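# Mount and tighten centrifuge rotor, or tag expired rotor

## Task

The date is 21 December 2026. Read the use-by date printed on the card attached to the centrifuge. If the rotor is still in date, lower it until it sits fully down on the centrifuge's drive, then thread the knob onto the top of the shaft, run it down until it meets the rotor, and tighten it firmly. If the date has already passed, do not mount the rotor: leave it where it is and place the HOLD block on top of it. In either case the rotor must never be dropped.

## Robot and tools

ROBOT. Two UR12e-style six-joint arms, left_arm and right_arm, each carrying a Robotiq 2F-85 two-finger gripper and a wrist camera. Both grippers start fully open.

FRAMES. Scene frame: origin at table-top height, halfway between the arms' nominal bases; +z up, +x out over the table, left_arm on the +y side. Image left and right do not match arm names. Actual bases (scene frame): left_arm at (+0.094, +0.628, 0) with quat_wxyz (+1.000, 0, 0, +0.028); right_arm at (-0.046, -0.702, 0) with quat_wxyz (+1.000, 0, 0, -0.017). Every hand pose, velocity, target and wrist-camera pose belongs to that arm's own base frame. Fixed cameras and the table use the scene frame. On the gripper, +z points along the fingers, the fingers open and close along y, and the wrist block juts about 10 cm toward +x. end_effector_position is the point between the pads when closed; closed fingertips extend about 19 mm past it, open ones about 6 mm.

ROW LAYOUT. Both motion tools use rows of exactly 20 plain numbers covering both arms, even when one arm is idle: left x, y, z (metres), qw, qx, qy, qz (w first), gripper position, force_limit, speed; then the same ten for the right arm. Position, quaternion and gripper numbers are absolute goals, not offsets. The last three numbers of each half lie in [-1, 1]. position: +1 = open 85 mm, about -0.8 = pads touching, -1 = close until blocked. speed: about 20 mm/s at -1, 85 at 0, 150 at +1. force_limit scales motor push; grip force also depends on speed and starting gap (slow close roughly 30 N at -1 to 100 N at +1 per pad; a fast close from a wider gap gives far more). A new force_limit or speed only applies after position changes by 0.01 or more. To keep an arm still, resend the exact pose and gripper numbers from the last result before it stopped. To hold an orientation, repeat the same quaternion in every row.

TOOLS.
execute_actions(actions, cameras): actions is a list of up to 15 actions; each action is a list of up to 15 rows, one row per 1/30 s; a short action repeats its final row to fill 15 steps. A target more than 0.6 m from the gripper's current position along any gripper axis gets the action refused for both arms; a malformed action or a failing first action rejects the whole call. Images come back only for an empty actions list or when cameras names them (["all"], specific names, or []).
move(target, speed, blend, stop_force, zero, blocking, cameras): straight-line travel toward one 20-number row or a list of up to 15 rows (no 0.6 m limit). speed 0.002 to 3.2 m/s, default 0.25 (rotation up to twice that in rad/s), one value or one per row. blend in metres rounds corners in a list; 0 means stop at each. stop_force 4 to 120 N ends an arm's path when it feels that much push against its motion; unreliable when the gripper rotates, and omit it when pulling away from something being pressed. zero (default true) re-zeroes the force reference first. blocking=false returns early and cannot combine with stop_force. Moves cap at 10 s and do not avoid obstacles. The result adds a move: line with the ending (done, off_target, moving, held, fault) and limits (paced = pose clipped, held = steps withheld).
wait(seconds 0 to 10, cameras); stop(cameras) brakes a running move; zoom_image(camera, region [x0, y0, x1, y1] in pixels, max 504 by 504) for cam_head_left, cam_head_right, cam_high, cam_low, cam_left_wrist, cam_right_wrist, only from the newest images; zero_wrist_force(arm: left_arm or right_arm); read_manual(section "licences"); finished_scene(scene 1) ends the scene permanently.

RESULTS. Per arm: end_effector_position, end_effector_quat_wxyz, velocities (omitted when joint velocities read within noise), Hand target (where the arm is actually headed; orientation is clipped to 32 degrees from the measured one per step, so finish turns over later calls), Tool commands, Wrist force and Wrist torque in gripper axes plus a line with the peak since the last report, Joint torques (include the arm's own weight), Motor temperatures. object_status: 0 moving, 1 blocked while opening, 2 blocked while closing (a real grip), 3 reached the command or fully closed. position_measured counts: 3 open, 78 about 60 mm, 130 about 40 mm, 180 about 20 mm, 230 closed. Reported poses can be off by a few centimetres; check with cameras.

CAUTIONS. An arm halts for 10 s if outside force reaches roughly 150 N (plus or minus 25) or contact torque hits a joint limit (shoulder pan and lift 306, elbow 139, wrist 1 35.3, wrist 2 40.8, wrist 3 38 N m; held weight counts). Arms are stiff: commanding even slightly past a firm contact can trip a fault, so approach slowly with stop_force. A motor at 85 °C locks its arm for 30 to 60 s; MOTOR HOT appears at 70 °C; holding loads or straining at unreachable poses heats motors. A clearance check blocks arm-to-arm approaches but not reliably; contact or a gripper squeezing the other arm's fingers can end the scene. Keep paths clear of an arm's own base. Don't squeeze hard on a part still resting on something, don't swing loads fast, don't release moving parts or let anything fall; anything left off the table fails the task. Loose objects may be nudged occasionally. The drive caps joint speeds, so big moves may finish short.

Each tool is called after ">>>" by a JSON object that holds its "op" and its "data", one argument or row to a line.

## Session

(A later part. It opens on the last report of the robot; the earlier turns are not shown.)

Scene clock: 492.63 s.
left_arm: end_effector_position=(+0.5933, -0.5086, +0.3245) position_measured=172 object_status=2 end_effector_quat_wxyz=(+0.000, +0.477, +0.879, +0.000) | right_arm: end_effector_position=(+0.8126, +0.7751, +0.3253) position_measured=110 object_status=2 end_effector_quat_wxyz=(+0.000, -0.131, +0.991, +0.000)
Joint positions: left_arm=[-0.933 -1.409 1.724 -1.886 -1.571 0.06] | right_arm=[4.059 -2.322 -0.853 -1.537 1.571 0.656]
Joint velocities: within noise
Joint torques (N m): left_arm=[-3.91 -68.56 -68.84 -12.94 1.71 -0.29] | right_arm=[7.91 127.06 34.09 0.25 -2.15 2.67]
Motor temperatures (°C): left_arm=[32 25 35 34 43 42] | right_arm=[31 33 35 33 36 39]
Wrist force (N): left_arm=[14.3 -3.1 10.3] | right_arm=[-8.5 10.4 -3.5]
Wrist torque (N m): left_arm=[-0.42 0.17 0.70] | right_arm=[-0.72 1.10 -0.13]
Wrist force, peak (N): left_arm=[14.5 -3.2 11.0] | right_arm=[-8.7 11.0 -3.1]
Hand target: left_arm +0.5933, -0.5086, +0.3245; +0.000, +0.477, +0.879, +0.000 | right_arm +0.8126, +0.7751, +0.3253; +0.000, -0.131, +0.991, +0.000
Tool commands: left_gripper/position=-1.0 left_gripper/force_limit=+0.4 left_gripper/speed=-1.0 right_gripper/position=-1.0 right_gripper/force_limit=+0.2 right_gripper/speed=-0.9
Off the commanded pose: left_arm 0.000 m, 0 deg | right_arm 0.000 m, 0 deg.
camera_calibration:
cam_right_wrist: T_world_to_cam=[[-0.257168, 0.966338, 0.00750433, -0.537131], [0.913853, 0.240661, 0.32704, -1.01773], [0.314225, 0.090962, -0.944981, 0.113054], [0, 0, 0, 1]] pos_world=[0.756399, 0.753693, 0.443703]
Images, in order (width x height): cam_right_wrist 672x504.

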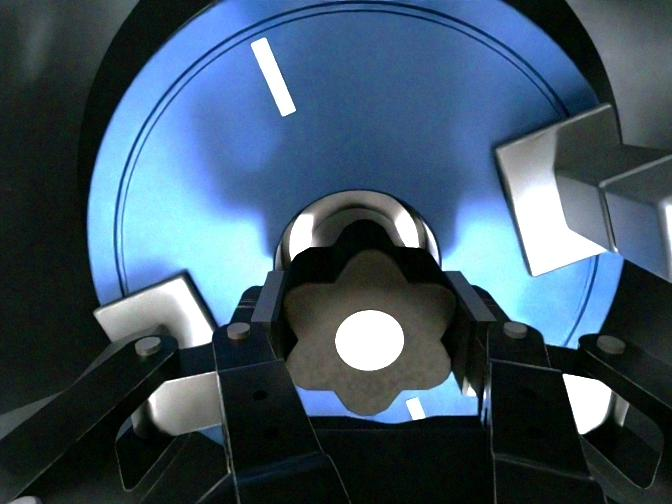

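>>> {"op": "move", "data": {
  "target": [
    [0.5933,-0.5086,0.3245,0,0.4767,0.8791,0,-1,0.4,-1,0.8126,0.7758,0.3253,0,0.1305,-0.9914,0,-1,0.2,-0.9]
  ],
  "speed": 0.02
}}

>>> {"op": "move", "data": {
  "target": [
    [0.5933,-0.5086,0.3245,0,0.4767,0.8791,0,-1,0.4,-1,0.8126,0.7758,0.3268,0,0.1305,-0.9914,0,-1,0.2,-0.9]
  ],
  "speed": 0.004,
  "stop_force": 20
}}

Scene clock: 504.63 s.
left_arm: end_effector_position=(+0.5933, -0.5086, +0.3245) position_measured=172 object_status=2 end_effector_quat_wxyz=(+0.000, +0.477, +0.879, +0.000) | right_arm: end_effector_position=(+0.8126, +0.7757, +0.3254) position_measured=110 object_status=2 end_effector_quat_wxyz=(+0.000, -0.130, +0.991, +0.000)
Joint positions: left_arm=[-0.933 -1.409 1.724 -1.886 -1.571 0.06] | right_arm=[4.059 -2.323 -0.851 -1.538 1.571 0.656]
Joint torques (N m): left_arm=[-4.67 -71.2 -69.03 -13.25 1.67 -0.15] | right_arm=[17.75 93.08 53.91 4.2 -0.08 2.35]
Wrist force (N): left_arm=[18.0 -2.2 10.8] | right_arm=[-1.3 -6.7 -5.4]
Wrist torque (N m): left_arm=[-0.32 0.11 0.62] | right_arm=[-0.26 1.28 -0.10]
Wrist force, peak (N): left_arm=[18.0 -2.2 10.8] | right_arm=[-8.7 10.7 -3.8]
Hand target: left_arm +0.5933, -0.5086, +0.3245; +0.000, +0.477, +0.879, +0.000 | right_arm +0.8126, +0.7758, +0.3253; +0.000, -0.131, +0.991, +0.000
Off the commanded pose: left_arm 0.000 m, 0 deg | right_arm 0.000 m, 0 deg.
move: done

Scene clock: 506.10 s.
left_arm: end_effector_position=(+0.5933, -0.5086, +0.3245) position_measured=172 object_status=2 end_effector_quat_wxyz=(+0.000, +0.477, +0.879, +0.000) | right_arm: end_effector_position=(+0.8126, +0.7758, +0.3268) position_measured=110 object_status=2 end_effector_quat_wxyz=(+0.000, -0.131, +0.991, +0.000)
Joint positions: left_arm=[-0.933 -1.409 1.724 -1.886 -1.571 0.06] | right_arm=[4.059 -2.323 -0.848 -1.541 1.571 0.656]
Joint torques (N m): left_arm=[-3.37 -69.81 -69.43 -13.16 1.37 -0.44] | right_arm=[10.54 139.22 47.09 7.58 -0.33 1.19]
Wrist force (N): left_arm=[16.9 -3.2 8.8] | right_arm=[-5.6 -2.2 5.0]
Wrist torque (N m): left_arm=[-0.40 0.11 0.66] | right_arm=[-0.08 1.18 -0.07]
Wrist force, peak (N): left_arm=[18.2 -2.7 9.9] | right_arm=[-4.8 -4.3 8.9]
Hand target: left_arm +0.5933, -0.5086, +0.3245; +0.000, +0.477, +0.879, +0.000 | right_arm +0.8126, +0.7758, +0.3268; +0.000, -0.131, +0.991, +0.000
Off the commanded pose: left_arm 0.000 m, 0 deg | right_arm 0.000 m, 0 deg.
move: done

>>> {"op": "move", "data": {
  "target": [
    [0.5933,-0.5086,0.3245,0,0.4767,0.8791,0,-1,0.4,-1,0.8126,0.7754,0.3257,0,0.1305,-0.9914,0,-1,0.2,-0.9]
  ],
  "speed": 0.02
}}

>>> {"op": "move", "data": {
  "target": [
    [0.5933,-0.5086,0.3245,0,0.4767,0.8791,0,-1,0.4,-1,0.8126,0.7754,0.3257,0,0.1305,-0.9914,0,0.7,0.2,-0.6],
    [0.5933,-0.5086,0.3245,0,0.4767,0.8791,0,-1,0.4,-1,0.8126,0.7754,0.3257,0,0.7934,-0.6088,0,0.7,0.2,-0.6],
    [0.5933,-0.5086,0.3245,0,0.4767,0.8791,0,-1,0.4,-1,0.8126,0.7754,0.3257,0,0.9914,0.1305,0,0.7,0.2,-0.6]
  ],
  "speed": 0.4,
  "blend": 0.02
}}

>>> {"op": "move", "data": {
  "target": [
    [0.5933,-0.5086,0.3245,0,0.4767,0.8791,0,-1,0.4,-1,0.8126,0.7754,0.3257,0,0.9914,0.1305,0,-1,0.2,-0.9]
  ],
  "speed": 0.2,
  "cameras": ["cam_right_wrist"]
}}

Scene clock: 516.40 s.
left_arm: end_effector_position=(+0.5933, -0.5086, +0.3245) position_measured=172 object_status=2 end_effector_quat_wxyz=(+0.000, +0.477, +0.879, +0.000) | right_arm: end_effector_position=(+0.8126, +0.7754, +0.3257) position_measured=110 object_status=2 end_effector_quat_wxyz=(+0.000, -0.131, +0.991, +0.000)
Joint positions: left_arm=[-0.933 -1.409 1.724 -1.886 -1.571 0.06] | right_arm=[4.059 -2.323 -0.851 -1.538 1.571 0.656]
Joint torques (N m): left_arm=[-2.63 -70.99 -68.73 -13.35 1.68 -0.31] | right_arm=[-11.59 130.14 41.78 6.28 -0.66 -1.19]
Wrist force (N): left_arm=[16.3 -3.9 8.5] | right_arm=[-7.2 0.2 1.3]
Wrist torque (N m): left_arm=[-0.45 0.09 0.69] | right_arm=[-0.25 1.11 -0.07]
Wrist force, peak (N): left_arm=[17.1 -3.1 8.9] | right_arm=[-5.9 -2.0 5.5]
Hand target: left_arm +0.5933, -0.5086, +0.3245; +0.000, +0.477, +0.879, +0.000 | right_arm +0.8126, +0.7754, +0.3257; +0.000, -0.131, +0.991, +0.000
Off the commanded pose: left_arm 0.000 m, 0 deg | right_arm 0.000 m, 0 deg.
move: done

Scene clock: 521.73 s.
left_arm: end_effector_position=(+0.5933, -0.5086, +0.3245) position_measured=172 object_status=2 end_effector_quat_wxyz=(+0.000, +0.477, +0.879, +0.000) | right_arm: end_effector_position=(+0.8125, +0.7754, +0.3257) position_measured=41 object_status=3 end_effector_quat_wxyz=(+0.000, +0.991, +0.130, +0.000) end_effector_velocity=(-0.001, +0.001, +0.001) end_effector_angular_velocity=(+0.000, -0.001, +0.008)
Joint positions: left_arm=[-0.933 -1.409 1.724 -1.886 -1.571 0.06] | right_arm=[4.059 -2.323 -0.851 -1.538 1.571 -2.486]
Joint velocities: left_arm=[within noise] | right_arm=[0.002 0.001 0.001 0 -0.001 -0.006]
Joint torques (N m): left_arm=[-2.02 -70.85 -69.65 -13.65 1.61 -0.59] | right_arm=[-6.77 116.61 54.45 4.11 0.79 -1.4]
Wrist force (N): left_arm=[16.0 -3.4 8.5] | right_arm=[-6.0 -1.1 -0.5]
Wrist torque (N m): left_arm=[-0.38 0.14 0.68] | right_arm=[-0.20 1.07 0.22]
Wrist force, peak (N): left_arm=[16.6 -3.2 8.8] | right_arm=[-7.2 0.0 3.2]
Hand target: left_arm +0.5933, -0.5086, +0.3245; +0.000, +0.477, +0.879, +0.000 | right_arm +0.8126, +0.7754, +0.3257; +0.000, +0.991, +0.131, +0.000
Off the commanded pose: left_arm 0.000 m, 0 deg | right_arm 0.000 m, 0 deg.
move: done; blend cut to 0 m at target 1

Scene clock: 523.13 s.
left_arm: end_effector_position=(+0.5933, -0.5086, +0.3245) position_measured=172 object_status=2 end_effector_quat_wxyz=(+0.000, +0.477, +0.879, +0.000) | right_arm: end_effector_position=(+0.8126, +0.7754, +0.3258) position_measured=111 object_status=0 end_effector_quat_wxyz=(+0.000, +0.991, +0.131, +0.000)
Joint positions: left_arm=[-0.933 -1.409 1.724 -1.886 -1.571 0.06] | right_arm=[4.059 -2.323 -0.851 -1.538 1.571 -2.486]
Joint torques (N m): left_arm=[-3.68 -69.81 -68.65 -13.62 1.54 -0.43] | right_arm=[-10.37 99.89 47.78 2.44 -2.86 -1.3]
Wrist force (N): left_arm=[16.5 -2.4 10.2] | right_arm=[-9.4 1.0 -11.8]
Wrist torque (N m): left_arm=[-0.32 0.09 0.63] | right_arm=[-0.05 0.98 0.22]
Wrist force, peak (N): left_arm=[16.5 -2.4 10.2] | right_arm=[-9.3 1.3 -12.9]
Hand target: left_arm +0.5933, -0.5086, +0.3245; +0.000, +0.477, +0.879, +0.000 | right_arm +0.8126, +0.7754, +0.3257; +0.000, +0.991, +0.131, +0.000
Off the commanded pose: left_arm 0.000 m, 0 deg | right_arm 0.000 m, 0 deg.
move: done
camera_calibration:
cam_right_wrist: T_world_to_cam=[[0.257175, -0.966335, 0.00752807, 0.543204], [-0.913892, -0.240671, 0.326922, 0.840539], [-0.314105, -0.0909562, -0.945021, 0.76515], [0, 0, 0, 1]] pos_world=[0.868801, 0.796807, 0.444203]
Images, in order (width x height): cam_right_wrist 672x504.

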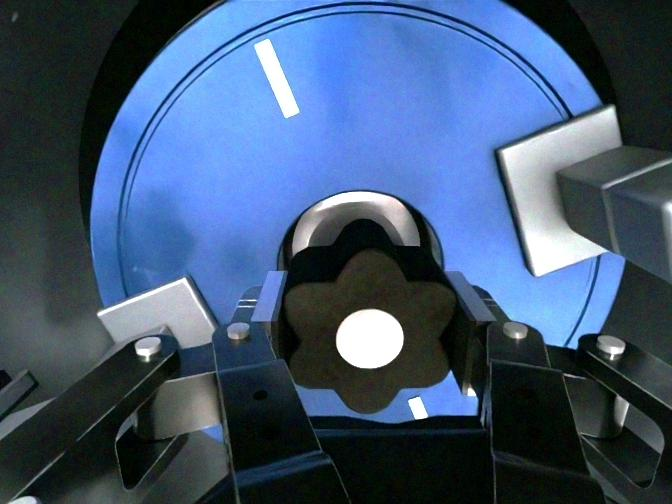

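>>> {"op": "move", "data": {
  "target": [
    [0.5933,-0.5086,0.3245,0,0.4767,0.8791,0,-1,0.4,-1,0.8126,0.7754,0.3257,0,0.7934,-0.6088,0,-1,0.2,-0.9],
    [0.5933,-0.5086,0.3245,0,0.4767,0.8791,0,-1,0.4,-1,0.8126,0.7754,0.3257,0,0.1305,-0.9914,0,-1,0.2,-0.9]
  ],
  "speed": 0.35,
  "blend": 0.02
}}

Scene clock: 529.90 s.
left_arm: end_effector_position=(+0.5933, -0.5086, +0.3245) position_measured=172 object_status=2 end_effector_quat_wxyz=(+0.000, +0.477, +0.879, +0.000) | right_arm: end_effector_position=(+0.8126, +0.7754, +0.3257) position_measured=111 object_status=2 end_effector_quat_wxyz=(+0.000, -0.131, +0.991, +0.000)
Joint positions: left_arm=[-0.933 -1.409 1.724 -1.886 -1.571 0.06] | right_arm=[4.059 -2.323 -0.851 -1.538 1.571 0.656]
Joint torques (N m): left_arm=[-2.32 -70.72 -69 -13.98 1.56 -0.37] | right_arm=[5.34 146.05 50.64 6.86 -5.75 2.69]
Wrist force (N): left_arm=[15.0 -1.2 8.9] | right_arm=[-9.7 8.8 24.6]
Wrist torque (N m): left_arm=[-0.40 0.19 0.77] | right_arm=[-0.96 0.55 -0.45]
Wrist force, peak (N): left_arm=[16.7 -1.5 10.9] | right_arm=[-10.9 9.1 25.1]
Hand target: left_arm +0.5933, -0.5086, +0.3245; +0.000, +0.477, +0.879, +0.000 | right_arm +0.8126, +0.7754, +0.3257; +0.000, -0.131, +0.991, +0.000
Off the commanded pose: left_arm 0.000 m, 0 deg | right_arm 0.000 m, 0 deg.
move: done

>>> {"op": "move", "data": {
  "target": [
    [0.5933,-0.5086,0.3245,0,0.4767,0.8791,0,-1,0.4,-1,0.8126,0.7754,0.3253,0,0.1305,-0.9914,0,-1,0.2,-0.9]
  ],
  "speed": 0.02
}}

Scene clock: 532.07 s.
left_arm: end_effector_position=(+0.5933, -0.5086, +0.3245) position_measured=172 object_status=2 end_effector_quat_wxyz=(+0.000, +0.477, +0.879, +0.000) | right_arm: end_effector_position=(+0.8126, +0.7754, +0.3254) position_measured=111 object_status=2 end_effector_quat_wxyz=(+0.000, -0.131, +0.991, +0.000)
Joint positions: left_arm=[-0.933 -1.409 1.724 -1.886 -1.571 0.06] | right_arm=[4.059 -2.323 -0.852 -1.538 1.571 0.656]
Joint torques (N m): left_arm=[-4.4 -70.41 -69.81 -14.23 1.82 -0.04] | right_arm=[7 143.29 44.48 6.71 -4.7 3.13]
Wrist force (N): left_arm=[15.6 -1.0 10.5] | right_arm=[-8.2 6.1 11.6]
Wrist torque (N m): left_arm=[-0.38 0.12 0.74] | right_arm=[-0.83 0.63 -0.44]
Wrist force, peak (N): left_arm=[15.9 -0.4 11.0] | right_arm=[-11.2 9.2 24.4]
Hand target: left_arm +0.5933, -0.5086, +0.3245; +0.000, +0.477, +0.879, +0.000 | right_arm +0.8126, +0.7754, +0.3253; +0.000, -0.131, +0.991, +0.000
Off the commanded pose: left_arm 0.000 m, 0 deg | right_arm 0.000 m, 0 deg.
move: done

>>> {"op": "move", "data": {
  "target": [
    [0.5933,-0.5086,0.3245,0,0.4767,0.8791,0,-1,0.4,-1,0.8126,0.7752,0.3251,0,0.1305,-0.9914,0,-1,0.2,-0.9],
    [0.5933,-0.5086,0.3245,0,0.4767,0.8791,0,-1,0.4,-1,0.8126,0.7752,0.3251,0,0.1305,-0.9914,0,0.7,0.2,-0.6],
    [0.5933,-0.5086,0.3245,0,0.4767,0.8791,0,-1,0.4,-1,0.8126,0.7754,0.3251,0,0.7934,-0.6088,0,0.7,0.2,-0.6],
    [0.5933,-0.5086,0.3245,0,0.4767,0.8791,0,-1,0.4,-1,0.8126,0.7754,0.3251,0,0.9914,0.1305,0,0.7,0.2,-0.6]
  ],
  "speed": [0.02,0.4,0.5,0.5],
  "blend": [0,0,0.02,0]
}}

>>> {"op": "move", "data": {
  "target": [
    [0.5933,-0.5086,0.3245,0,0.4767,0.8791,0,-1,0.4,-1,0.8126,0.7754,0.3251,0,0.9914,0.1305,0,-1,0.2,-0.9]
  ],
  "speed": 0.2
}}

>>> {"op": "move", "data": {
  "target": [
    [0.5933,-0.5086,0.3245,0,0.4767,0.8791,0,-1,0.4,-1,0.8126,0.7754,0.3248,0,0.9239,-0.3827,0,-1,0.2,-0.9]
  ],
  "speed": 0.3
}}

Scene clock: 541.10 s.
left_arm: end_effector_position=(+0.5933, -0.5086, +0.3245) position_measured=172 object_status=2 end_effector_quat_wxyz=(+0.000, +0.477, +0.879, +0.000) | right_arm: end_effector_position=(+0.8125, +0.7755, +0.3251) position_measured=41 object_status=3 end_effector_quat_wxyz=(+0.000, +0.991, +0.130, +0.000)
Joint positions: left_arm=[-0.933 -1.409 1.724 -1.886 -1.571 0.06] | right_arm=[4.059 -2.323 -0.852 -1.537 1.571 -2.486]
Joint torques (N m): left_arm=[-2.75 -68.9 -69.09 -14.6 1.19 -0.23] | right_arm=[-9.46 103.86 54.95 1.84 0.78 -1.36]
Wrist force (N): left_arm=[16.7 -3.4 8.1] | right_arm=[-6.4 -2.1 -0.1]
Wrist torque (N m): left_arm=[-0.37 0.11 0.69] | right_arm=[-0.36 1.14 0.22]
Wrist force, peak (N): left_arm=[16.2 -0.7 11.7] | right_arm=[-8.7 6.3 12.2]
Hand target: left_arm +0.5933, -0.5086, +0.3245; +0.000, +0.477, +0.879, +0.000 | right_arm +0.8126, +0.7754, +0.3251; +0.000, +0.991, +0.131, +0.000
Off the commanded pose: left_arm 0.000 m, 0 deg | right_arm 0.000 m, 0 deg.
move: done

Scene clock: 542.50 s.
left_arm: end_effector_position=(+0.5933, -0.5086, +0.3245) position_measured=172 object_status=2 end_effector_quat_wxyz=(+0.000, +0.477, +0.879, +0.000) | right_arm: end_effector_position=(+0.8126, +0.7754, +0.3251) position_measured=111 object_status=0 end_effector_quat_wxyz=(+0.000, +0.991, +0.131, +0.000)
Joint positions: left_arm=[-0.933 -1.409 1.724 -1.886 -1.571 0.06] | right_arm=[4.059 -2.323 -0.852 -1.537 1.571 -2.486]
Joint torques (N m): left_arm=[-2.39 -69.33 -68.96 -14.58 1.53 -0.27] | right_arm=[-11.97 106.97 49.63 2.98 -2.84 -1.33]
Wrist force (N): left_arm=[16.4 -3.4 8.6] | right_arm=[-7.5 -1.1 -11.4]
Wrist torque (N m): left_arm=[-0.39 0.10 0.68] | right_arm=[-0.55 1.08 0.19]
Wrist force, peak (N): left_arm=[16.7 -2.8 9.2] | right_arm=[-7.5 -1.1 -11.4]
Hand target: left_arm +0.5933, -0.5086, +0.3245; +0.000, +0.477, +0.879, +0.000 | right_arm +0.8126, +0.7754, +0.3251; +0.000, +0.991, +0.131, +0.000
Off the commanded pose: left_arm 0.000 m, 0 deg | right_arm 0.000 m, 0 deg.
move: done

Scene clock: 544.73 s.
left_arm: end_effector_position=(+0.5933, -0.5086, +0.3245) position_measured=172 object_status=2 end_effector_quat_wxyz=(+0.000, +0.477, +0.879, +0.000) | right_arm: end_effector_position=(+0.8126, +0.7754, +0.3248) position_measured=111 object_status=2 end_effector_quat_wxyz=(+0.000, +0.924, -0.383, +0.000) end_effector_velocity=(+0.000, +0.000, +0.002) end_effector_angular_velocity=(+0.001, -0.002, -0.005)
Joint positions: left_arm=[-0.933 -1.409 1.724 -1.886 -1.571 0.06] | right_arm=[4.059 -2.323 -0.853 -1.537 1.571 -1.439]
Joint velocities: left_arm=[within noise] | right_arm=[0 0.001 0 0.001 -0.001 0.005]
Joint torques (N m): left_arm=[-1.69 -68.37 -68.24 -14.38 1.16 0.01] | right_arm=[7.04 110.79 36.67 5.98 -2.73 2.79]
Wrist force (N): left_arm=[16.3 -3.5 8.5] | right_arm=[-6.5 -6.0 -1.8]
Wrist torque (N m): left_arm=[-0.36 0.15 0.74] | right_arm=[-0.15 1.14 -0.09]
Wrist force, peak (N): left_arm=[16.5 -3.5 9.1] | right_arm=[-7.5 -1.2 -11.3]
Hand target: left_arm +0.5933, -0.5086, +0.3245; +0.000, +0.477, +0.879, +0.000 | right_arm +0.8126, +0.7754, +0.3248; +0.000, +0.924, -0.383, +0.000
Off the commanded pose: left_arm 0.000 m, 0 deg | right_arm 0.000 m, 0 deg.
move: done

>>> {"op": "move", "data": {
  "target": [
    [0.5933,-0.5086,0.3245,0,0.4767,0.8791,0,-1,0.4,-1,0.8126,0.7754,0.32435,0,0.6088,-0.7934,0,-1,0.2,-0.9]
  ],
  "speed": 0.35
}}

>>> {"op": "move", "data": {
  "target": [
    [0.5933,-0.5086,0.3245,0,0.4767,0.8791,0,-1,0.4,-1,0.8126,0.7754,0.3239,0,0.1305,-0.9914,0,-1,0.2,-0.9]
  ],
  "speed": 0.35
}}

Scene clock: 548.43 s.
left_arm: end_effector_position=(+0.5933, -0.5086, +0.3245) position_measured=172 object_status=2 end_effector_quat_wxyz=(+0.000, +0.477, +0.879, +0.000) | right_arm: end_effector_position=(+0.8127, +0.7754, +0.3244) position_measured=111 object_status=2 end_effector_quat_wxyz=(+0.000, -0.609, +0.793, +0.000)
Joint positions: left_arm=[-0.933 -1.409 1.724 -1.886 -1.571 0.06] | right_arm=[4.059 -2.323 -0.854 -1.536 1.571 -0.391]
Joint torques (N m): left_arm=[-3.52 -68.89 -68.58 -14.36 1.33 0.01] | right_arm=[8.43 101.2 36.65 6.31 -2.63 2.58]
Wrist force (N): left_arm=[16.6 -3.5 8.6] | right_arm=[-8.6 -4.6 -0.9]
Wrist torque (N m): left_arm=[-0.39 0.12 0.72] | right_arm=[-0.32 0.95 -0.11]
Wrist force, peak (N): left_arm=[17.0 -3.6 8.4] | right_arm=[-8.9 -4.5 -0.6]
Hand target: left_arm +0.5933, -0.5086, +0.3245; +0.000, +0.477, +0.879, +0.000 | right_arm +0.8126, +0.7754, +0.3243; +0.000, -0.609, +0.793, +0.000
Off the commanded pose: left_arm 0.000 m, 0 deg | right_arm 0.000 m, 0 deg.
move: done

Scene clock: 550.47 s.
left_arm: end_effector_position=(+0.5933, -0.5086, +0.3245) position_measured=172 object_status=2 end_effector_quat_wxyz=(+0.000, +0.477, +0.879, +0.000) | right_arm: end_effector_position=(+0.8127, +0.7754, +0.3239) position_measured=111 object_status=2 end_effector_quat_wxyz=(+0.000, -0.131, +0.991, +0.000) end_effector_velocity=(+0.000, +0.000, +0.000) end_effector_angular_velocity=(+0.000, +0.000, -0.005)
Joint positions: left_arm=[-0.933 -1.409 1.724 -1.886 -1.571 0.06] | right_arm=[4.059 -2.323 -0.854 -1.535 1.571 0.656]
Joint velocities: left_arm=[within noise] | right_arm=[0 0 0 -0.001 0 0.005]
Joint torques (N m): left_arm=[-1.97 -68.14 -68.84 -14.42 1.45 0.41] | right_arm=[10 114.49 38.01 6.9 -2.61 2.38]
Wrist force (N): left_arm=[16.8 -3.4 8.1] | right_arm=[-8.7 -1.3 0.6]
Wrist torque (N m): left_arm=[-0.40 0.10 0.71] | right_arm=[-0.42 0.94 -0.13]
Wrist force, peak (N): left_arm=[16.9 -3.7 8.4] | right_arm=[-9.3 -3.9 -0.3]
Hand target: left_arm +0.5933, -0.5086, +0.3245; +0.000, +0.477, +0.879, +0.000 | right_arm +0.8126, +0.7754, +0.3239; +0.000, -0.131, +0.991, +0.000
Off the commanded pose: left_arm 0.000 m, 0 deg | right_arm 0.000 m, 0 deg.
move: done

>>> {"op": "move", "data": {
  "target": [
    [0.5933,-0.5086,0.3245,0,0.4767,0.8791,0,-1,0.4,-1,0.8126,0.7754,0.3238,0,0.1305,-0.9914,0,0.7,0.2,-0.6],
    [0.5933,-0.5086,0.3245,0,0.4767,0.8791,0,-1,0.4,-1,0.8126,0.7754,0.3239,0,0.7934,-0.6088,0,0.7,0.2,-0.6],
    [0.5933,-0.5086,0.3245,0,0.4767,0.8791,0,-1,0.4,-1,0.8126,0.7754,0.3239,0,0.9914,0.1305,0,0.7,0.2,-0.6],
    [0.5933,-0.5086,0.3245,0,0.4767,0.8791,0,-1,0.4,-1,0.8126,0.7754,0.3239,0,0.9914,0.1305,0,-1,0.2,-0.9]
  ],
  "speed": [0.2,0.55,0.55,0.3],
  "blend": [0,0.02,0,0]
}}

>>> {"op": "move", "data": {
  "target": [
    [0.5933,-0.5086,0.3245,0,0.4767,0.8791,0,-1,0.4,-1,0.8126,0.7754,0.3235,0,0.9239,-0.3827,0,-1,0.2,-0.9]
  ],
  "speed": 0.4
}}

>>> {"op": "move", "data": {
  "target": [
    [0.5933,-0.5086,0.3245,0,0.4767,0.8791,0,-1,0.4,-1,0.8126,0.7754,0.32305,0,0.6088,-0.7934,0,-1,0.2,-0.9]
  ],
  "speed": 0.4
}}

>>> {"op": "move", "data": {
  "target": [
    [0.5933,-0.5086,0.3245,0,0.4767,0.8791,0,-1,0.4,-1,0.8126,0.7754,0.32258,0,0.1305,-0.9914,0,-1,0.2,-0.9]
  ],
  "speed": 0.4
}}

Scene clock: 562.83 s.
left_arm: end_effector_position=(+0.5933, -0.5086, +0.3245) position_measured=172 object_status=2 end_effector_quat_wxyz=(+0.000, +0.477, +0.879, +0.000) | right_arm: end_effector_position=(+0.8126, +0.7754, +0.3239) position_measured=111 object_status=0 end_effector_quat_wxyz=(+0.000, +0.991, +0.131, +0.000)
Joint positions: left_arm=[-0.933 -1.409 1.724 -1.886 -1.571 0.06] | right_arm=[4.059 -2.323 -0.854 -1.535 1.571 -2.486]
Joint torques (N m): left_arm=[-0.19 -69.29 -67.71 -14.17 1.32 0.48] | right_arm=[-9.88 103.72 49.58 2.03 -3.2 -1.55]
Wrist force (N): left_arm=[16.6 -2.8 9.7] | right_arm=[-7.0 -1.5 -10.5]
Wrist torque (N m): left_arm=[-0.33 0.12 0.67] | right_arm=[-0.56 1.10 0.19]
Wrist force, peak (N): left_arm=[16.6 -2.8 9.7] | right_arm=[-7.0 -1.3 -11.3]
Hand target: left_arm +0.5933, -0.5086, +0.3245; +0.000, +0.477, +0.879, +0.000 | right_arm +0.8126, +0.7754, +0.3239; +0.000, +0.991, +0.131, +0.000
Off the commanded pose: left_arm 0.000 m, 0 deg | right_arm 0.000 m, 0 deg.
move: done

Scene clock: 564.70 s.
left_arm: end_effector_position=(+0.5933, -0.5086, +0.3245) position_measured=172 object_status=2 end_effector_quat_wxyz=(+0.000, +0.477, +0.879, +0.000) | right_arm: end_effector_position=(+0.8126, +0.7754, +0.3235) position_measured=111 object_status=2 end_effector_quat_wxyz=(+0.000, +0.924, -0.383, +0.000)
Joint positions: left_arm=[-0.933 -1.409 1.724 -1.886 -1.571 0.06] | right_arm=[4.059 -2.323 -0.855 -1.535 1.571 -1.439]
Joint torques (N m): left_arm=[-1.39 -68.53 -67.64 -14.3 1.28 0.83] | right_arm=[11.36 108.85 34.59 5.42 -2.73 2.53]
Wrist force (N): left_arm=[16.4 -3.9 8.7] | right_arm=[-6.6 -6.0 -4.9]
Wrist torque (N m): left_arm=[-0.45 0.13 0.74] | right_arm=[-0.13 1.18 -0.11]
Wrist force, peak (N): left_arm=[16.7 -2.8 9.5] | right_arm=[-7.0 -1.2 -11.4]
Hand target: left_arm +0.5933, -0.5086, +0.3245; +0.000, +0.477, +0.879, +0.000 | right_arm +0.8126, +0.7754, +0.3235; +0.000, +0.924, -0.383, +0.000
Off the commanded pose: left_arm 0.000 m, 0 deg | right_arm 0.000 m, 0 deg.
move: done

Scene clock: 566.57 s.
left_arm: end_effector_position=(+0.5933, -0.5086, +0.3245) position_measured=172 object_status=2 end_effector_quat_wxyz=(+0.000, +0.477, +0.879, +0.000) | right_arm: end_effector_position=(+0.8127, +0.7754, +0.3230) position_measured=111 object_status=2 end_effector_quat_wxyz=(+0.000, -0.609, +0.793, +0.000)
Joint positions: left_arm=[-0.933 -1.409 1.724 -1.886 -1.571 0.06] | right_arm=[4.059 -2.323 -0.856 -1.534 1.571 -0.391]
Joint torques (N m): left_arm=[-1.38 -69.39 -67.29 -14.32 1.42 0.73] | right_arm=[8.69 110.97 35.89 6.47 -2.68 2.4]
Wrist force (N): left_arm=[16.6 -3.3 9.0] | right_arm=[-8.1 -4.0 -4.6]
Wrist torque (N m): left_arm=[-0.36 0.12 0.71] | right_arm=[-0.23 0.92 -0.14]
Wrist force, peak (N): left_arm=[17.0 -3.8 8.8] | right_arm=[-8.5 -4.1 -4.8]
Hand target: left_arm +0.5933, -0.5086, +0.3245; +0.000, +0.477, +0.879, +0.000 | right_arm +0.8126, +0.7754, +0.3230; +0.000, -0.609, +0.793, +0.000
Off the commanded pose: left_arm 0.000 m, 0 deg | right_arm 0.000 m, 0 deg.
move: done

Scene clock: 568.43 s.
left_arm: end_effector_position=(+0.5933, -0.5086, +0.3245) position_measured=172 object_status=2 end_effector_quat_wxyz=(+0.000, +0.477, +0.879, +0.000) | right_arm: end_effector_position=(+0.8127, +0.7754, +0.3225) position_measured=111 object_status=2 end_effector_quat_wxyz=(+0.000, -0.131, +0.991, +0.000) end_effector_velocity=(-0.002, +0.001, +0.002) end_effector_angular_velocity=(+0.001, +0.000, -0.004)
Joint positions: left_arm=[-0.933 -1.409 1.724 -1.886 -1.571 0.06] | right_arm=[4.059 -2.323 -0.856 -1.533 1.571 0.656]
Joint velocities: left_arm=[within noise] | right_arm=[0.002 0.002 0 0 0.001 0.006]
Joint torques (N m): left_arm=[-1.85 -67.1 -67.92 -14.44 1.19 0.95] | right_arm=[7.81 109.17 35.5 6.36 -3 2.26]
Wrist force (N): left_arm=[16.2 -3.1 8.3] | right_arm=[-8.3 -1.4 -3.8]
Wrist torque (N m): left_arm=[-0.35 0.13 0.70] | right_arm=[-0.48 1.02 -0.14]
Wrist force, peak (N): left_arm=[16.7 -3.4 8.9] | right_arm=[-8.5 -4.4 -4.2]
Hand target: left_arm +0.5933, -0.5086, +0.3245; +0.000, +0.477, +0.879, +0.000 | right_arm +0.8126, +0.7754, +0.3226; +0.000, -0.131, +0.991, +0.000
Off the commanded pose: left_arm 0.000 m, 0 deg | right_arm 0.000 m, 0 deg.
move: done

>>> {"op": "move", "data": {
  "target": [
    [0.5933,-0.5086,0.3245,0,0.4767,0.8791,0,-1,0.4,-1,0.8126,0.7754,0.3226,0,0.1305,-0.9914,0,0.6,0.2,-0.5],
    [0.5933,-0.5086,0.3245,0,0.4767,0.8791,0,-1,0.4,-1,0.8126,0.7754,0.3226,0,0.7934,-0.6088,0,0.6,0.2,-0.5],
    [0.5933,-0.5086,0.3245,0,0.4767,0.8791,0,-1,0.4,-1,0.8126,0.7754,0.3226,0,0.9914,0.1305,0,0.6,0.2,-0.5],
    [0.5933,-0.5086,0.3245,0,0.4767,0.8791,0,-1,0.4,-1,0.8126,0.7754,0.3226,0,0.9914,0.1305,0,-1,0.2,-0.9]
  ],
  "speed": [0.2,0.7,0.7,0.3],
  "blend": [0,0.02,0,0]
}}

>>> {"op": "move", "data": {
  "target": [
    [0.5933,-0.5086,0.3245,0,0.4767,0.8791,0,-1,0.4,-1,0.8126,0.7754,0.3219,0,0.7934,-0.6088,0,-1,0.2,-0.9]
  ],
  "speed": 0.5
}}

>>> {"op": "move", "data": {
  "target": [
    [0.5933,-0.5086,0.3245,0,0.4767,0.8791,0,-1,0.4,-1,0.8126,0.7754,0.3212,0,0.1305,-0.9914,0,-1,0.2,-0.9]
  ],
  "speed": 0.5
}}

Scene clock: 577.17 s.
left_arm: end_effector_position=(+0.5933, -0.5086, +0.3245) position_measured=172 object_status=2 end_effector_quat_wxyz=(+0.000, +0.477, +0.879, +0.000) | right_arm: end_effector_position=(+0.8126, +0.7754, +0.3226) position_measured=111 object_status=0 end_effector_quat_wxyz=(+0.000, +0.991, +0.131, +0.000)
Joint positions: left_arm=[-0.933 -1.409 1.724 -1.886 -1.571 0.06] | right_arm=[4.059 -2.323 -0.856 -1.533 1.571 -2.486]
Joint torques (N m): left_arm=[-1.62 -68.97 -67.33 -14.25 1.35 0.91] | right_arm=[-10.51 102.8 48.83 2.1 -2.72 -1.45]
Wrist force (N): left_arm=[16.5 -3.3 8.9] | right_arm=[-7.2 -1.5 -10.3]
Wrist torque (N m): left_arm=[-0.40 0.11 0.68] | right_arm=[-0.56 1.08 0.19]
Wrist force, peak (N): left_arm=[16.8 -2.8 9.5] | right_arm=[-7.3 -1.3 -10.6]
Hand target: left_arm +0.5933, -0.5086, +0.3245; +0.000, +0.477, +0.879, +0.000 | right_arm +0.8126, +0.7754, +0.3226; +0.000, +0.991, +0.131, +0.000
Off the commanded pose: left_arm 0.000 m, 0 deg | right_arm 0.000 m, 0 deg.
move: done

Scene clock: 579.33 s.
left_arm: end_effector_position=(+0.5933, -0.5086, +0.3245) position_measured=172 object_status=2 end_effector_quat_wxyz=(+0.000, +0.477, +0.879, +0.000) | right_arm: end_effector_position=(+0.8126, +0.7754, +0.3218) position_measured=111 object_status=2 end_effector_quat_wxyz=(+0.000, +0.793, -0.609, +0.000)
Joint positions: left_arm=[-0.933 -1.409 1.724 -1.886 -1.571 0.06] | right_arm=[4.059 -2.323 -0.857 -1.532 1.571 -0.915]
Joint torques (N m): left_arm=[-2.9 -68.56 -68.11 -14.18 1.05 0.92] | right_arm=[13.57 107.18 31.9 7.77 -1.61 2.47]
Wrist force (N): left_arm=[16.2 -2.7 8.9] | right_arm=[-4.7 1.4 -11.6]
Wrist torque (N m): left_arm=[-0.36 0.14 0.66] | right_arm=[-0.39 1.07 -0.26]
Wrist force, peak (N): left_arm=[16.6 -2.6 9.6] | right_arm=[-4.7 1.3 -11.8]
Hand target: left_arm +0.5933, -0.5086, +0.3245; +0.000, +0.477, +0.879, +0.000 | right_arm +0.8126, +0.7754, +0.3219; +0.000, +0.793, -0.609, +0.000
Off the commanded pose: left_arm 0.000 m, 0 deg | right_arm 0.000 m, 0 deg.
move: done

Scene clock: 581.50 s.
left_arm: end_effector_position=(+0.5933, -0.5086, +0.3245) position_measured=172 object_status=2 end_effector_quat_wxyz=(+0.000, +0.477, +0.879, +0.000) | right_arm: end_effector_position=(+0.8127, +0.7754, +0.3211) position_measured=111 object_status=2 end_effector_quat_wxyz=(+0.000, -0.131, +0.991, +0.000) end_effector_velocity=(-0.001, +0.001, +0.000) end_effector_angular_velocity=(+0.000, +0.000, -0.004)
Joint positions: left_arm=[-0.933 -1.409 1.724 -1.886 -1.571 0.06] | right_arm=[4.059 -2.323 -0.859 -1.531 1.571 0.656]
Joint velocities: left_arm=[within noise] | right_arm=[0.001 0 0 0 0 0.005]
Joint torques (N m): left_arm=[-0.93 -67.93 -66.57 -14.12 1.61 1.21] | right_arm=[12.96 110.77 33.28 6.74 -2.37 2.66]
Wrist force (N): left_arm=[15.8 -2.4 9.1] | right_arm=[-4.9 -1.7 -9.3]
Wrist torque (N m): left_arm=[-0.34 0.11 0.69] | right_arm=[-0.44 1.05 -0.27]
Wrist force, peak (N): left_arm=[16.4 -2.5 9.8] | right_arm=[-4.5 1.4 -11.8]
Hand target: left_arm +0.5933, -0.5086, +0.3245; +0.000, +0.477, +0.879, +0.000 | right_arm +0.8126, +0.7754, +0.3212; +0.000, -0.131, +0.991, +0.000
Off the commanded pose: left_arm 0.000 m, 0 deg | right_arm 0.000 m, 0 deg.
move: done

>>> {"op": "move", "data": {
  "target": [
    [0.5933,-0.5086,0.3245,0,0.4767,0.8791,0,-1,0.4,-1,0.8126,0.7754,0.3213,0,0.1305,-0.9914,0,0.6,0.2,-0.5],
    [0.5933,-0.5086,0.3245,0,0.4767,0.8791,0,-1,0.4,-1,0.8126,0.7754,0.3213,0,0.7934,-0.6088,0,0.6,0.2,-0.5],
    [0.5933,-0.5086,0.3245,0,0.4767,0.8791,0,-1,0.4,-1,0.8126,0.7754,0.3213,0,0.9914,0.1305,0,0.6,0.2,-0.5],
    [0.5933,-0.5086,0.3245,0,0.4767,0.8791,0,-1,0.4,-1,0.8126,0.7754,0.3213,0,0.9914,0.1305,0,-1,0.2,-0.9]
  ],
  "speed": [0.2,0.7,0.7,0.3],
  "blend": [0,0.02,0,0]
}}

>>> {"op": "move", "data": {
  "target": [
    [0.5933,-0.5086,0.3245,0,0.4767,0.8791,0,-1,0.4,-1,0.8126,0.7754,0.3206,0,0.7934,-0.6088,0,-1,0.2,-0.9]
  ],
  "speed": 0.5
}}

>>> {"op": "move", "data": {
  "target": [
    [0.5933,-0.5086,0.3245,0,0.4767,0.8791,0,-1,0.4,-1,0.8126,0.7754,0.3199,0,0.1305,-0.9914,0,-1,0.2,-0.9]
  ],
  "speed": 0.5
}}

Scene clock: 589.07 s.
left_arm: end_effector_position=(+0.5933, -0.5086, +0.3245) position_measured=172 object_status=2 end_effector_quat_wxyz=(+0.000, +0.477, +0.879, +0.000) | right_arm: end_effector_position=(+0.8126, +0.7754, +0.3213) position_measured=111 object_status=0 end_effector_quat_wxyz=(+0.000, +0.991, +0.131, +0.000)
Joint positions: left_arm=[-0.933 -1.409 1.724 -1.886 -1.571 0.06] | right_arm=[4.059 -2.323 -0.858 -1.531 1.571 -2.486]
Joint torques (N m): left_arm=[-1.19 -69.45 -67.07 -13.77 1.33 1.19] | right_arm=[-11.18 102.3 49.81 1.68 -2.68 -1.26]
Wrist force (N): left_arm=[16.5 -3.0 9.4] | right_arm=[-7.0 -1.7 -9.8]
Wrist torque (N m): left_arm=[-0.37 0.10 0.69] | right_arm=[-0.51 1.11 0.17]
Wrist force, peak (N): left_arm=[16.5 -3.0 9.4] | right_arm=[-6.8 -1.5 -10.6]
Hand target: left_arm +0.5933, -0.5086, +0.3245; +0.000, +0.477, +0.879, +0.000 | right_arm +0.8126, +0.7754, +0.3213; +0.000, +0.991, +0.131, +0.000
Off the commanded pose: left_arm 0.000 m, 0 deg | right_arm 0.000 m, 0 deg.
move: done

Scene clock: 591.23 s.
left_arm: end_effector_position=(+0.5933, -0.5086, +0.3245) position_measured=172 object_status=2 end_effector_quat_wxyz=(+0.000, +0.477, +0.879, +0.000) | right_arm: end_effector_position=(+0.8126, +0.7754, +0.3205) position_measured=111 object_status=2 end_effector_quat_wxyz=(+0.000, +0.793, -0.609, +0.000) end_effector_velocity=(-0.001, +0.001, -0.001) end_effector_angular_velocity=(+0.001, +0.000, -0.004)
Joint positions: left_arm=[-0.933 -1.409 1.724 -1.886 -1.571 0.06] | right_arm=[4.059 -2.323 -0.86 -1.53 1.571 -0.915]
Joint velocities: left_arm=[within noise] | right_arm=[0.001 -0.001 0 0.002 0.001 0.005]
Joint torques (N m): left_arm=[-1.45 -69.45 -66.33 -13.88 1.2 1.07] | right_arm=[11.5 108.22 32.16 7.97 -1.72 2.81]
Wrist force (N): left_arm=[16.2 -2.1 9.2] | right_arm=[-4.0 1.7 -12.4]
Wrist torque (N m): left_arm=[-0.29 0.13 0.66] | right_arm=[-0.44 1.03 -0.26]
Wrist force, peak (N): left_arm=[16.5 -2.2 9.6] | right_arm=[-4.6 1.8 -12.3]
Hand target: left_arm +0.5933, -0.5086, +0.3245; +0.000, +0.477, +0.879, +0.000 | right_arm +0.8126, +0.7754, +0.3206; +0.000, +0.793, -0.609, +0.000
Off the commanded pose: left_arm 0.000 m, 0 deg | right_arm 0.000 m, 0 deg.
move: done

Scene clock: 593.40 s.
left_arm: end_effector_position=(+0.5934, -0.5085, +0.3245) position_measured=172 object_status=2 end_effector_quat_wxyz=(+0.000, +0.477, +0.879, +0.000) | right_arm: end_effector_position=(+0.8127, +0.7754, +0.3199) position_measured=111 object_status=2 end_effector_quat_wxyz=(+0.000, -0.131, +0.991, +0.000)
Joint positions: left_arm=[-0.933 -1.409 1.724 -1.886 -1.571 0.06] | right_arm=[4.059 -2.323 -0.861 -1.528 1.571 0.656]
Joint torques (N m): left_arm=[-37.91 -73.37 -66.73 -13.28 -13.71 -3.44] | right_arm=[12.3 87.63 32.12 4.2 -1.27 12.12]
Wrist force (N): left_arm=[7.1 32.3 33.4] | right_arm=[3.2 -11.2 -16.1]
Wrist torque (N m): left_arm=[1.07 0.03 3.28] | right_arm=[-0.61 0.97 -7.20]
Wrist force, peak (N): left_arm=[1.1 44.1 36.4] | right_arm=[22.3 -11.5 -18.5]
Hand target: left_arm +0.5933, -0.5086, +0.3245; +0.000, +0.477, +0.879, +0.000 | right_arm +0.8126, +0.7754, +0.3199; +0.000, -0.131, +0.991, +0.000
Off the commanded pose: left_arm 0.000 m, 0 deg | right_arm 0.000 m, 0 deg.
move: done

>>> {"op": "move", "data": {
  "target": [
    [0.5933,-0.5086,0.3245,0,0.4767,0.8791,0,-1,0.4,-1,0.8126,0.7754,0.3199,0,0.1132,-0.9936,0,-1,0.2,-0.9]
  ],
  "speed": 0.05
}}

Scene clock: 598.17 s.
left_arm: end_effector_position=(+0.5933, -0.5086, +0.3245) position_measured=172 object_status=2 end_effector_quat_wxyz=(+0.000, +0.477, +0.879, +0.000) | right_arm: end_effector_position=(+0.8126, +0.7754, +0.3199) position_measured=111 object_status=2 end_effector_quat_wxyz=(+0.000, -0.113, +0.994, +0.000)
Joint positions: left_arm=[-0.933 -1.409 1.724 -1.886 -1.571 0.06] | right_arm=[4.059 -2.323 -0.861 -1.528 1.571 0.691]
Joint torques (N m): left_arm=[-39.07 -93.64 -67.14 -6.82 -14.03 -4.36] | right_arm=[9.58 108.43 31.7 3.8 1.75 5.5]
Wrist force (N): left_arm=[4.3 46.7 35.3] | right_arm=[-1.1 -8.7 -15.3]
Wrist torque (N m): left_arm=[1.21 0.08 3.31] | right_arm=[-0.76 0.98 -9.43]
Wrist force, peak (N): left_arm=[3.9 48.1 36.1] | right_arm=[5.8 -13.6 -17.3]
Hand target: left_arm +0.5933, -0.5086, +0.3245; +0.000, +0.477, +0.879, +0.000 | right_arm +0.8126, +0.7754, +0.3199; +0.000, -0.113, +0.994, +0.000
Off the commanded pose: left_arm 0.000 m, 0 deg | right_arm 0.000 m, 0 deg.
move: done

>>> {"op": "move", "data": {
  "target": [
    [0.5933,-0.5086,0.3245,0,0.4767,0.8791,0,-1,0.4,-1,0.8126,0.7754,0.3200,0,0.1650,-0.9863,0,-1,0.2,-0.9]
  ],
  "speed": 0.05
}}

Scene clock: 603.13 s.
left_arm: end_effector_position=(+0.5932, -0.5086, +0.3245) position_measured=172 object_status=2 end_effector_quat_wxyz=(+0.000, +0.477, +0.879, +0.000) | right_arm: end_effector_position=(+0.8126, +0.7754, +0.3200) position_measured=111 object_status=2 end_effector_quat_wxyz=(+0.000, -0.165, +0.986, +0.000) end_effector_velocity=(-0.001, +0.001, +0.001) end_effector_angular_velocity=(+0.000, -0.001, -0.004)
Joint positions: left_arm=[-0.933 -1.409 1.724 -1.886 -1.571 0.06] | right_arm=[4.059 -2.323 -0.861 -1.529 1.571 0.586]
Joint velocities: left_arm=[within noise] | right_arm=[0.001 0 0 0 0 0.005]
Joint torques (N m): left_arm=[13.57 -74.03 -66.58 -14.08 4.76 0.29] | right_arm=[-3.91 106.84 50.97 0.62 -2.8 1.36]
Wrist force (N): left_arm=[29.1 -24.8 21.8] | right_arm=[-11.8 1.5 -4.5]
Wrist torque (N m): left_arm=[-0.74 -0.16 0.19] | right_arm=[-0.42 1.14 3.29]
Wrist force, peak (N): left_arm=[4.3 46.6 35.8] | right_arm=[-1.4 -8.4 -15.5]
Hand target: left_arm +0.5933, -0.5086, +0.3245; +0.000, +0.477, +0.879, +0.000 | right_arm +0.8126, +0.7754, +0.3200; +0.000, -0.165, +0.986, +0.000
Off the commanded pose: left_arm 0.000 m, 0 deg | right_arm 0.000 m, 0 deg.
move: done

>>> {"op": "move", "data": {
  "target": [
    [0.5933,-0.5086,0.3245,0,0.4767,0.8791,0,-1,0.4,-1,0.8126,0.7754,0.3199,0,0.1132,-0.9936,0,-1,0.2,-0.9]
  ],
  "speed": 0.05
}}

>>> {"op": "move", "data": {
  "target": [
    [0.5933,-0.5086,0.3245,0,0.4767,0.8791,0,-1,0.4,-1,0.8126,0.7754,0.3200,0,0.1435,-0.9897,0,-1,0.2,-0.9]
  ],
  "speed": 0.05
}}

Scene clock: 606.63 s.
left_arm: end_effector_position=(+0.5934, -0.5085, +0.3245) position_measured=172 object_status=2 end_effector_quat_wxyz=(+0.000, +0.477, +0.879, +0.000) | right_arm: end_effector_position=(+0.8126, +0.7754, +0.3199) position_measured=111 object_status=2 end_effector_quat_wxyz=(+0.000, -0.113, +0.994, +0.000)
Joint positions: left_arm=[-0.933 -1.409 1.724 -1.886 -1.571 0.06] | right_arm=[4.059 -2.323 -0.861 -1.529 1.571 0.691]
Joint torques (N m): left_arm=[-35.37 -73.39 -67.15 -9.53 -14.08 -2.82] | right_arm=[-5.01 107.76 31.59 7.82 1.78 5.65]
Wrist force (N): left_arm=[3.1 45.9 35.2] | right_arm=[0.2 -8.6 -14.3]
Wrist torque (N m): left_arm=[1.16 0.16 3.39] | right_arm=[-0.62 1.12 -9.36]
Wrist force, peak (N): left_arm=[3.3 47.0 35.5] | right_arm=[1.1 -9.0 -15.1]
Hand target: left_arm +0.5933, -0.5086, +0.3245; +0.000, +0.477, +0.879, +0.000 | right_arm +0.8126, +0.7754, +0.3199; +0.000, -0.113, +0.994, +0.000
Off the commanded pose: left_arm 0.000 m, 0 deg | right_arm 0.000 m, 0 deg.
move: done

Scene clock: 607.53 s.
left_arm: end_effector_position=(+0.5932, -0.5086, +0.3245) position_measured=172 object_status=2 end_effector_quat_wxyz=(+0.000, +0.477, +0.879, +0.000) | right_arm: end_effector_position=(+0.8126, +0.7754, +0.3200) position_measured=111 object_status=2 end_effector_quat_wxyz=(+0.000, -0.143, +0.990, +0.000)
Joint positions: left_arm=[-0.934 -1.409 1.724 -1.886 -1.571 0.06] | right_arm=[4.059 -2.323 -0.861 -1.529 1.571 0.63]
Joint torques (N m): left_arm=[4.56 -81.95 -66.34 -11.51 1.36 -2.58] | right_arm=[-2.4 107.45 50.47 0.88 -0.43 2.44]
Wrist force (N): left_arm=[25.6 -5.8 22.4] | right_arm=[-10.5 -0.6 -7.8]
Wrist torque (N m): left_arm=[0.04 -0.16 1.58] | right_arm=[-0.55 1.01 -0.36]
Wrist force, peak (N): left_arm=[3.1 45.9 34.7] | right_arm=[0.4 -8.7 -15.0]
Hand target: left_arm +0.5933, -0.5086, +0.3245; +0.000, +0.477, +0.879, +0.000 | right_arm +0.8126, +0.7754, +0.3200; +0.000, -0.143, +0.990, +0.000
Off the commanded pose: left_arm 0.000 m, 0 deg | right_arm 0.000 m, 0 deg.
move: done

>>> {"op": "move", "data": {
  "target": [
    [0.5933,-0.5086,0.3245,0,0.4767,0.8791,0,-1,0.4,-1,0.8126,0.7754,0.3201,0,0.1435,-0.9897,0,0.7,0.2,-0.5],
    [0.5933,-0.5086,0.3245,0,0.4767,0.8791,0,-1,0.4,-1,0.8126,0.7754,0.40,0,0.1435,-0.9897,0,0.7,0.2,-0.5],
    [0.5933,-0.5086,0.3245,0,0.4767,0.8791,0,-1,0.4,-1,0.8126,0.7754,0.50,0,0.1435,-0.9897,0,0.7,0.2,-0.5]
  ],
  "speed": [0.2,0.12,0.25],
  "blend": [0,0.02,0],
  "cameras": ["cam_head_left","cam_head_right","cam_right_wrist"]
}}

>>> {"op": "zoom_image", "data": {
  "camera": "cam_head_left",
  "region": [228, 170, 284, 226]
}}

>>> {"op": "zoom_image", "data": {
  "camera": "cam_head_right",
  "region": [220, 170, 276, 226]
}}

Scene clock: 612.40 s.
left_arm: end_effector_position=(+0.5933, -0.5086, +0.3245) position_measured=172 object_status=2 end_effector_quat_wxyz=(+0.000, +0.477, +0.879, +0.000) | right_arm: end_effector_position=(+0.8126, +0.7755, +0.4998) position_measured=41 object_status=3 end_effector_quat_wxyz=(+0.000, -0.143, +0.990, +0.000)
Joint positions: left_arm=[-0.933 -1.409 1.724 -1.886 -1.571 0.06] | right_arm=[4.059 -2.395 -0.413 -1.904 1.571 0.63]
Joint torques (N m): left_arm=[-2.78 -70.92 -65.98 -19.68 1.35 -0.25] | right_arm=[-7.68 130.77 53.95 3.89 2.24 -1.11]
Wrist force (N): left_arm=[27.0 -5.1 21.8] | right_arm=[-6.5 -2.8 -2.1]
Wrist torque (N m): left_arm=[-0.33 -0.11 0.87] | right_arm=[-0.43 1.12 0.22]
Wrist force, peak (N): left_arm=[28.4 -7.3 21.8] | right_arm=[-11.2 -0.6 -7.6]
Hand target: left_arm +0.5933, -0.5086, +0.3245; +0.000, +0.477, +0.879, +0.000 | right_arm +0.8126, +0.7754, +0.5000; +0.000, -0.143, +0.990, +0.000
Off the commanded pose: left_arm 0.000 m, 0 deg | right_arm 0.000 m, 0 deg.
move: done
camera_calibration:
cam_right_wrist: T_world_to_cam=[[-0.282382, 0.959273, 0.00745453, -0.512827], [0.907299, 0.264542, 0.326842, -1.08796], [0.311559, 0.0990577, -0.94505, 0.273834], [0, 0, 0, 1]] pos_world=[0.756981, 0.752629, 0.618203]
Images, in order (width x height): cam_head_left 504x504, cam_head_right 504x504, cam_right_wrist 672x504.

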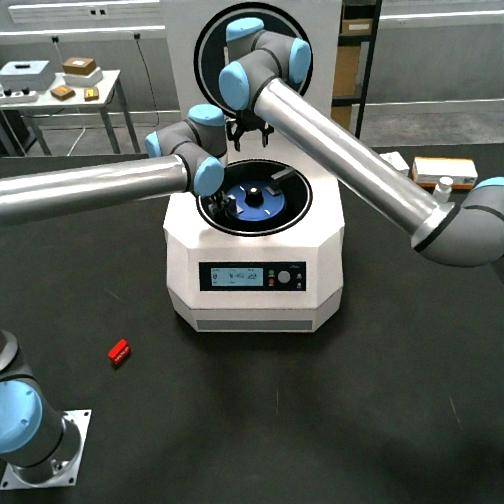

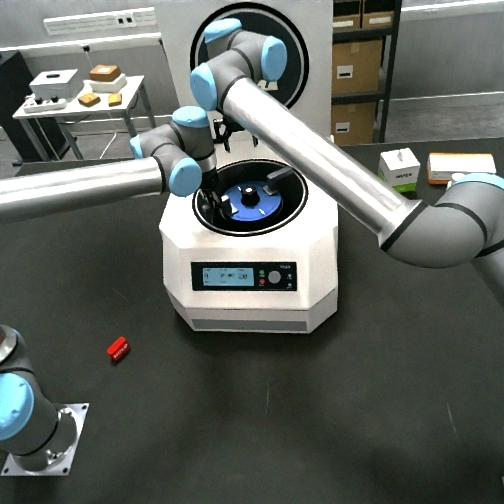

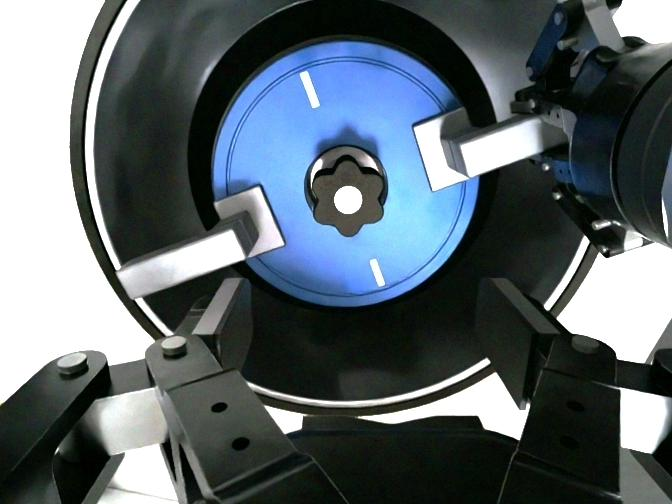

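Scaled by 9.000 from the camera's 504x504 image, which has a finer 720x720 frame.

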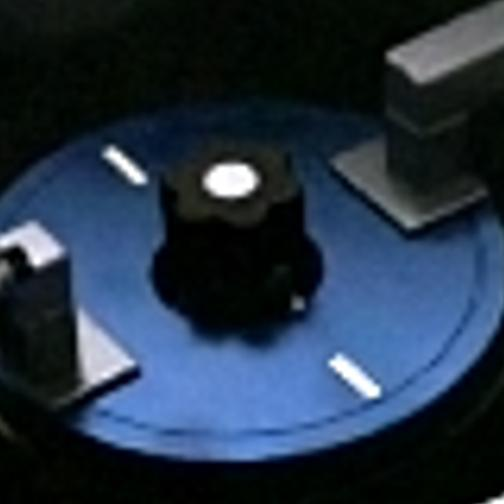

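Scaled by 9.000 from the camera's 504x504 image, which has a finer 720x720 frame.

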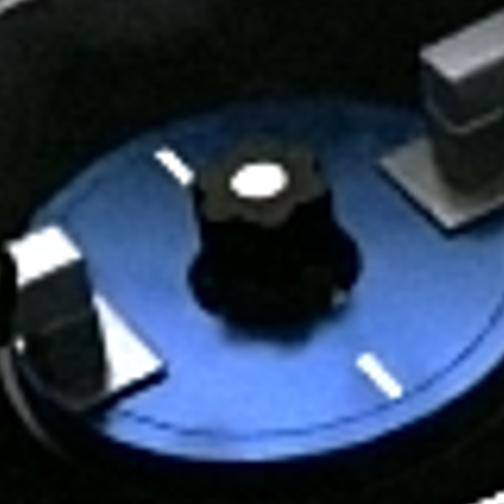

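>>> {"op": "move", "data": {
  "target": [
    [0.5933,-0.5086,0.3245,0,0.4767,0.8791,0,0.2,0.4,-0.6,0.8126,0.7754,0.50,0,0.1435,-0.9897,0,0.7,0.2,-0.5],
    [0.5933,-0.5086,0.3245,0,0.4767,0.8791,0,0.2,0.4,-0.6,0.68,0.62,0.54,0,0.1435,-0.9897,0,0.7,0.2,-0.5],
    [0.5933,-0.5086,0.42,0,0.4767,0.8791,0,0.2,0.4,-0.6,0.64,0.58,0.55,0,0.1435,-0.9897,0,0.7,0.2,-0.5],
    [0.52,-0.44,0.50,0,0.4767,0.8791,0,0.2,0.4,-0.6,0.60,0.54,0.55,0,0.1435,-0.9897,0,0.7,0.2,-0.5]
  ],
  "speed": [0.1,0.25,0.15,0.25],
  "blend": [0,0.02,0.02,0],
  "cameras": ["cam_head_left","cam_head_right","cam_high","cam_low"]
}}

>>> {"op": "zoom_image", "data": {
  "camera": "cam_head_left",
  "region": [196, 150, 316, 240]
}}

>>> {"op": "zoom_image", "data": {
  "camera": "cam_high",
  "region": [280, 180, 430, 300]
}}

Scene clock: 620.77 s.
left_arm: end_effector_position=(+0.5200, -0.4401, +0.4998) position_measured=104 object_status=3 end_effector_quat_wxyz=(+0.000, +0.477, +0.879, +0.000) | right_arm: end_effector_position=(+0.6000, +0.5401, +0.5500) position_measured=41 object_status=3 end_effector_quat_wxyz=(+0.000, -0.144, +0.990, +0.000)
Joint positions: left_arm=[-0.961 -1.624 1.64 -1.586 -1.571 0.033] | right_arm=[4.092 -1.733 -1.324 -1.656 1.571 0.662]
Joint torques (N m): left_arm=[8.38 -51.82 -63.22 -4.06 0.62 1.14] | right_arm=[-6.06 76.39 46.97 2.13 -1.59 -1.56]
Wrist force (N): left_arm=[0.3 -0.3 1.5] | right_arm=[-5.9 -2.6 -2.4]
Wrist torque (N m): left_arm=[0.19 0.27 0.25] | right_arm=[-0.44 1.06 -0.06]
Wrist force, peak (N): left_arm=[27.6 -5.1 22.7] | right_arm=[-9.9 -0.6 -1.2]
Hand target: left_arm +0.5200, -0.4400, +0.5000; +0.000, +0.477, +0.879, +0.000 | right_arm +0.6000, +0.5400, +0.5500; +0.000, -0.143, +0.990, +0.000
Off the commanded pose: left_arm 0.000 m, 0 deg | right_arm 0.000 m, 0 deg.
move: done
Images, in order (width x height): cam_head_left 504x504, cam_head_right 504x504, cam_high 504x504, cam_low 504x504.

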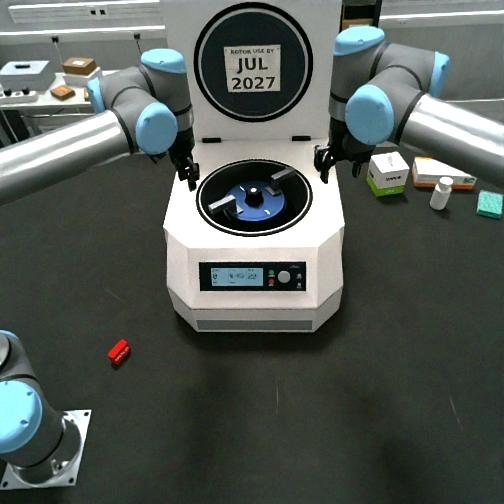

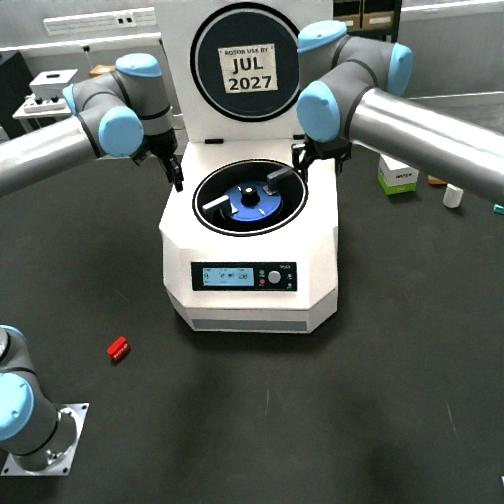

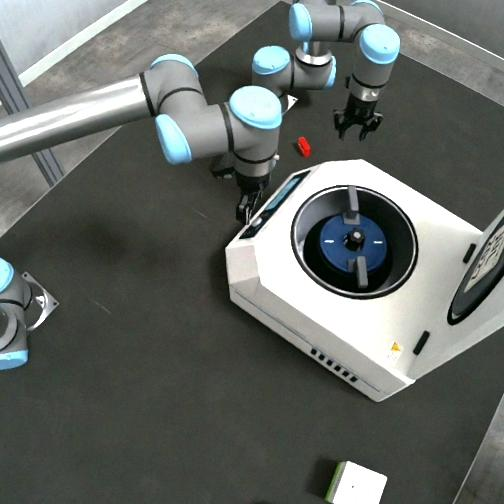

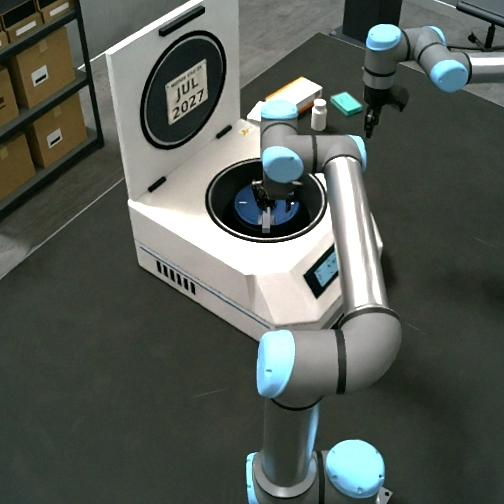

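Scaled by 4.200 from the camera's 504x504 image, which has a finer 720x720 frame.

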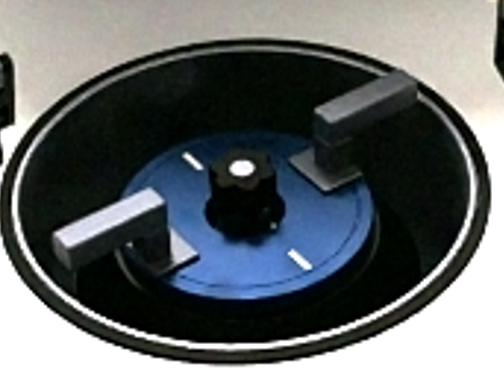

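Scaled by 3.360 from the camera's 504x504 image, which has a finer 720x720 frame.

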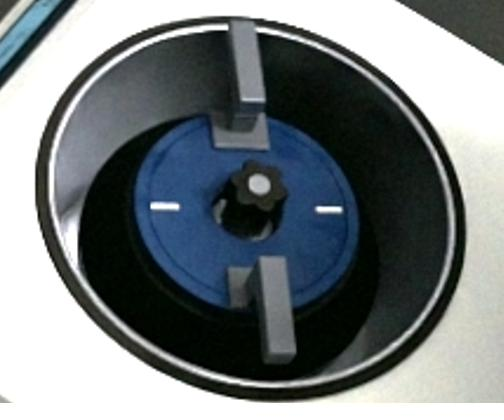

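>>> {"op": "finished_scene", "data": {

}}

The scene is finished: the task was done.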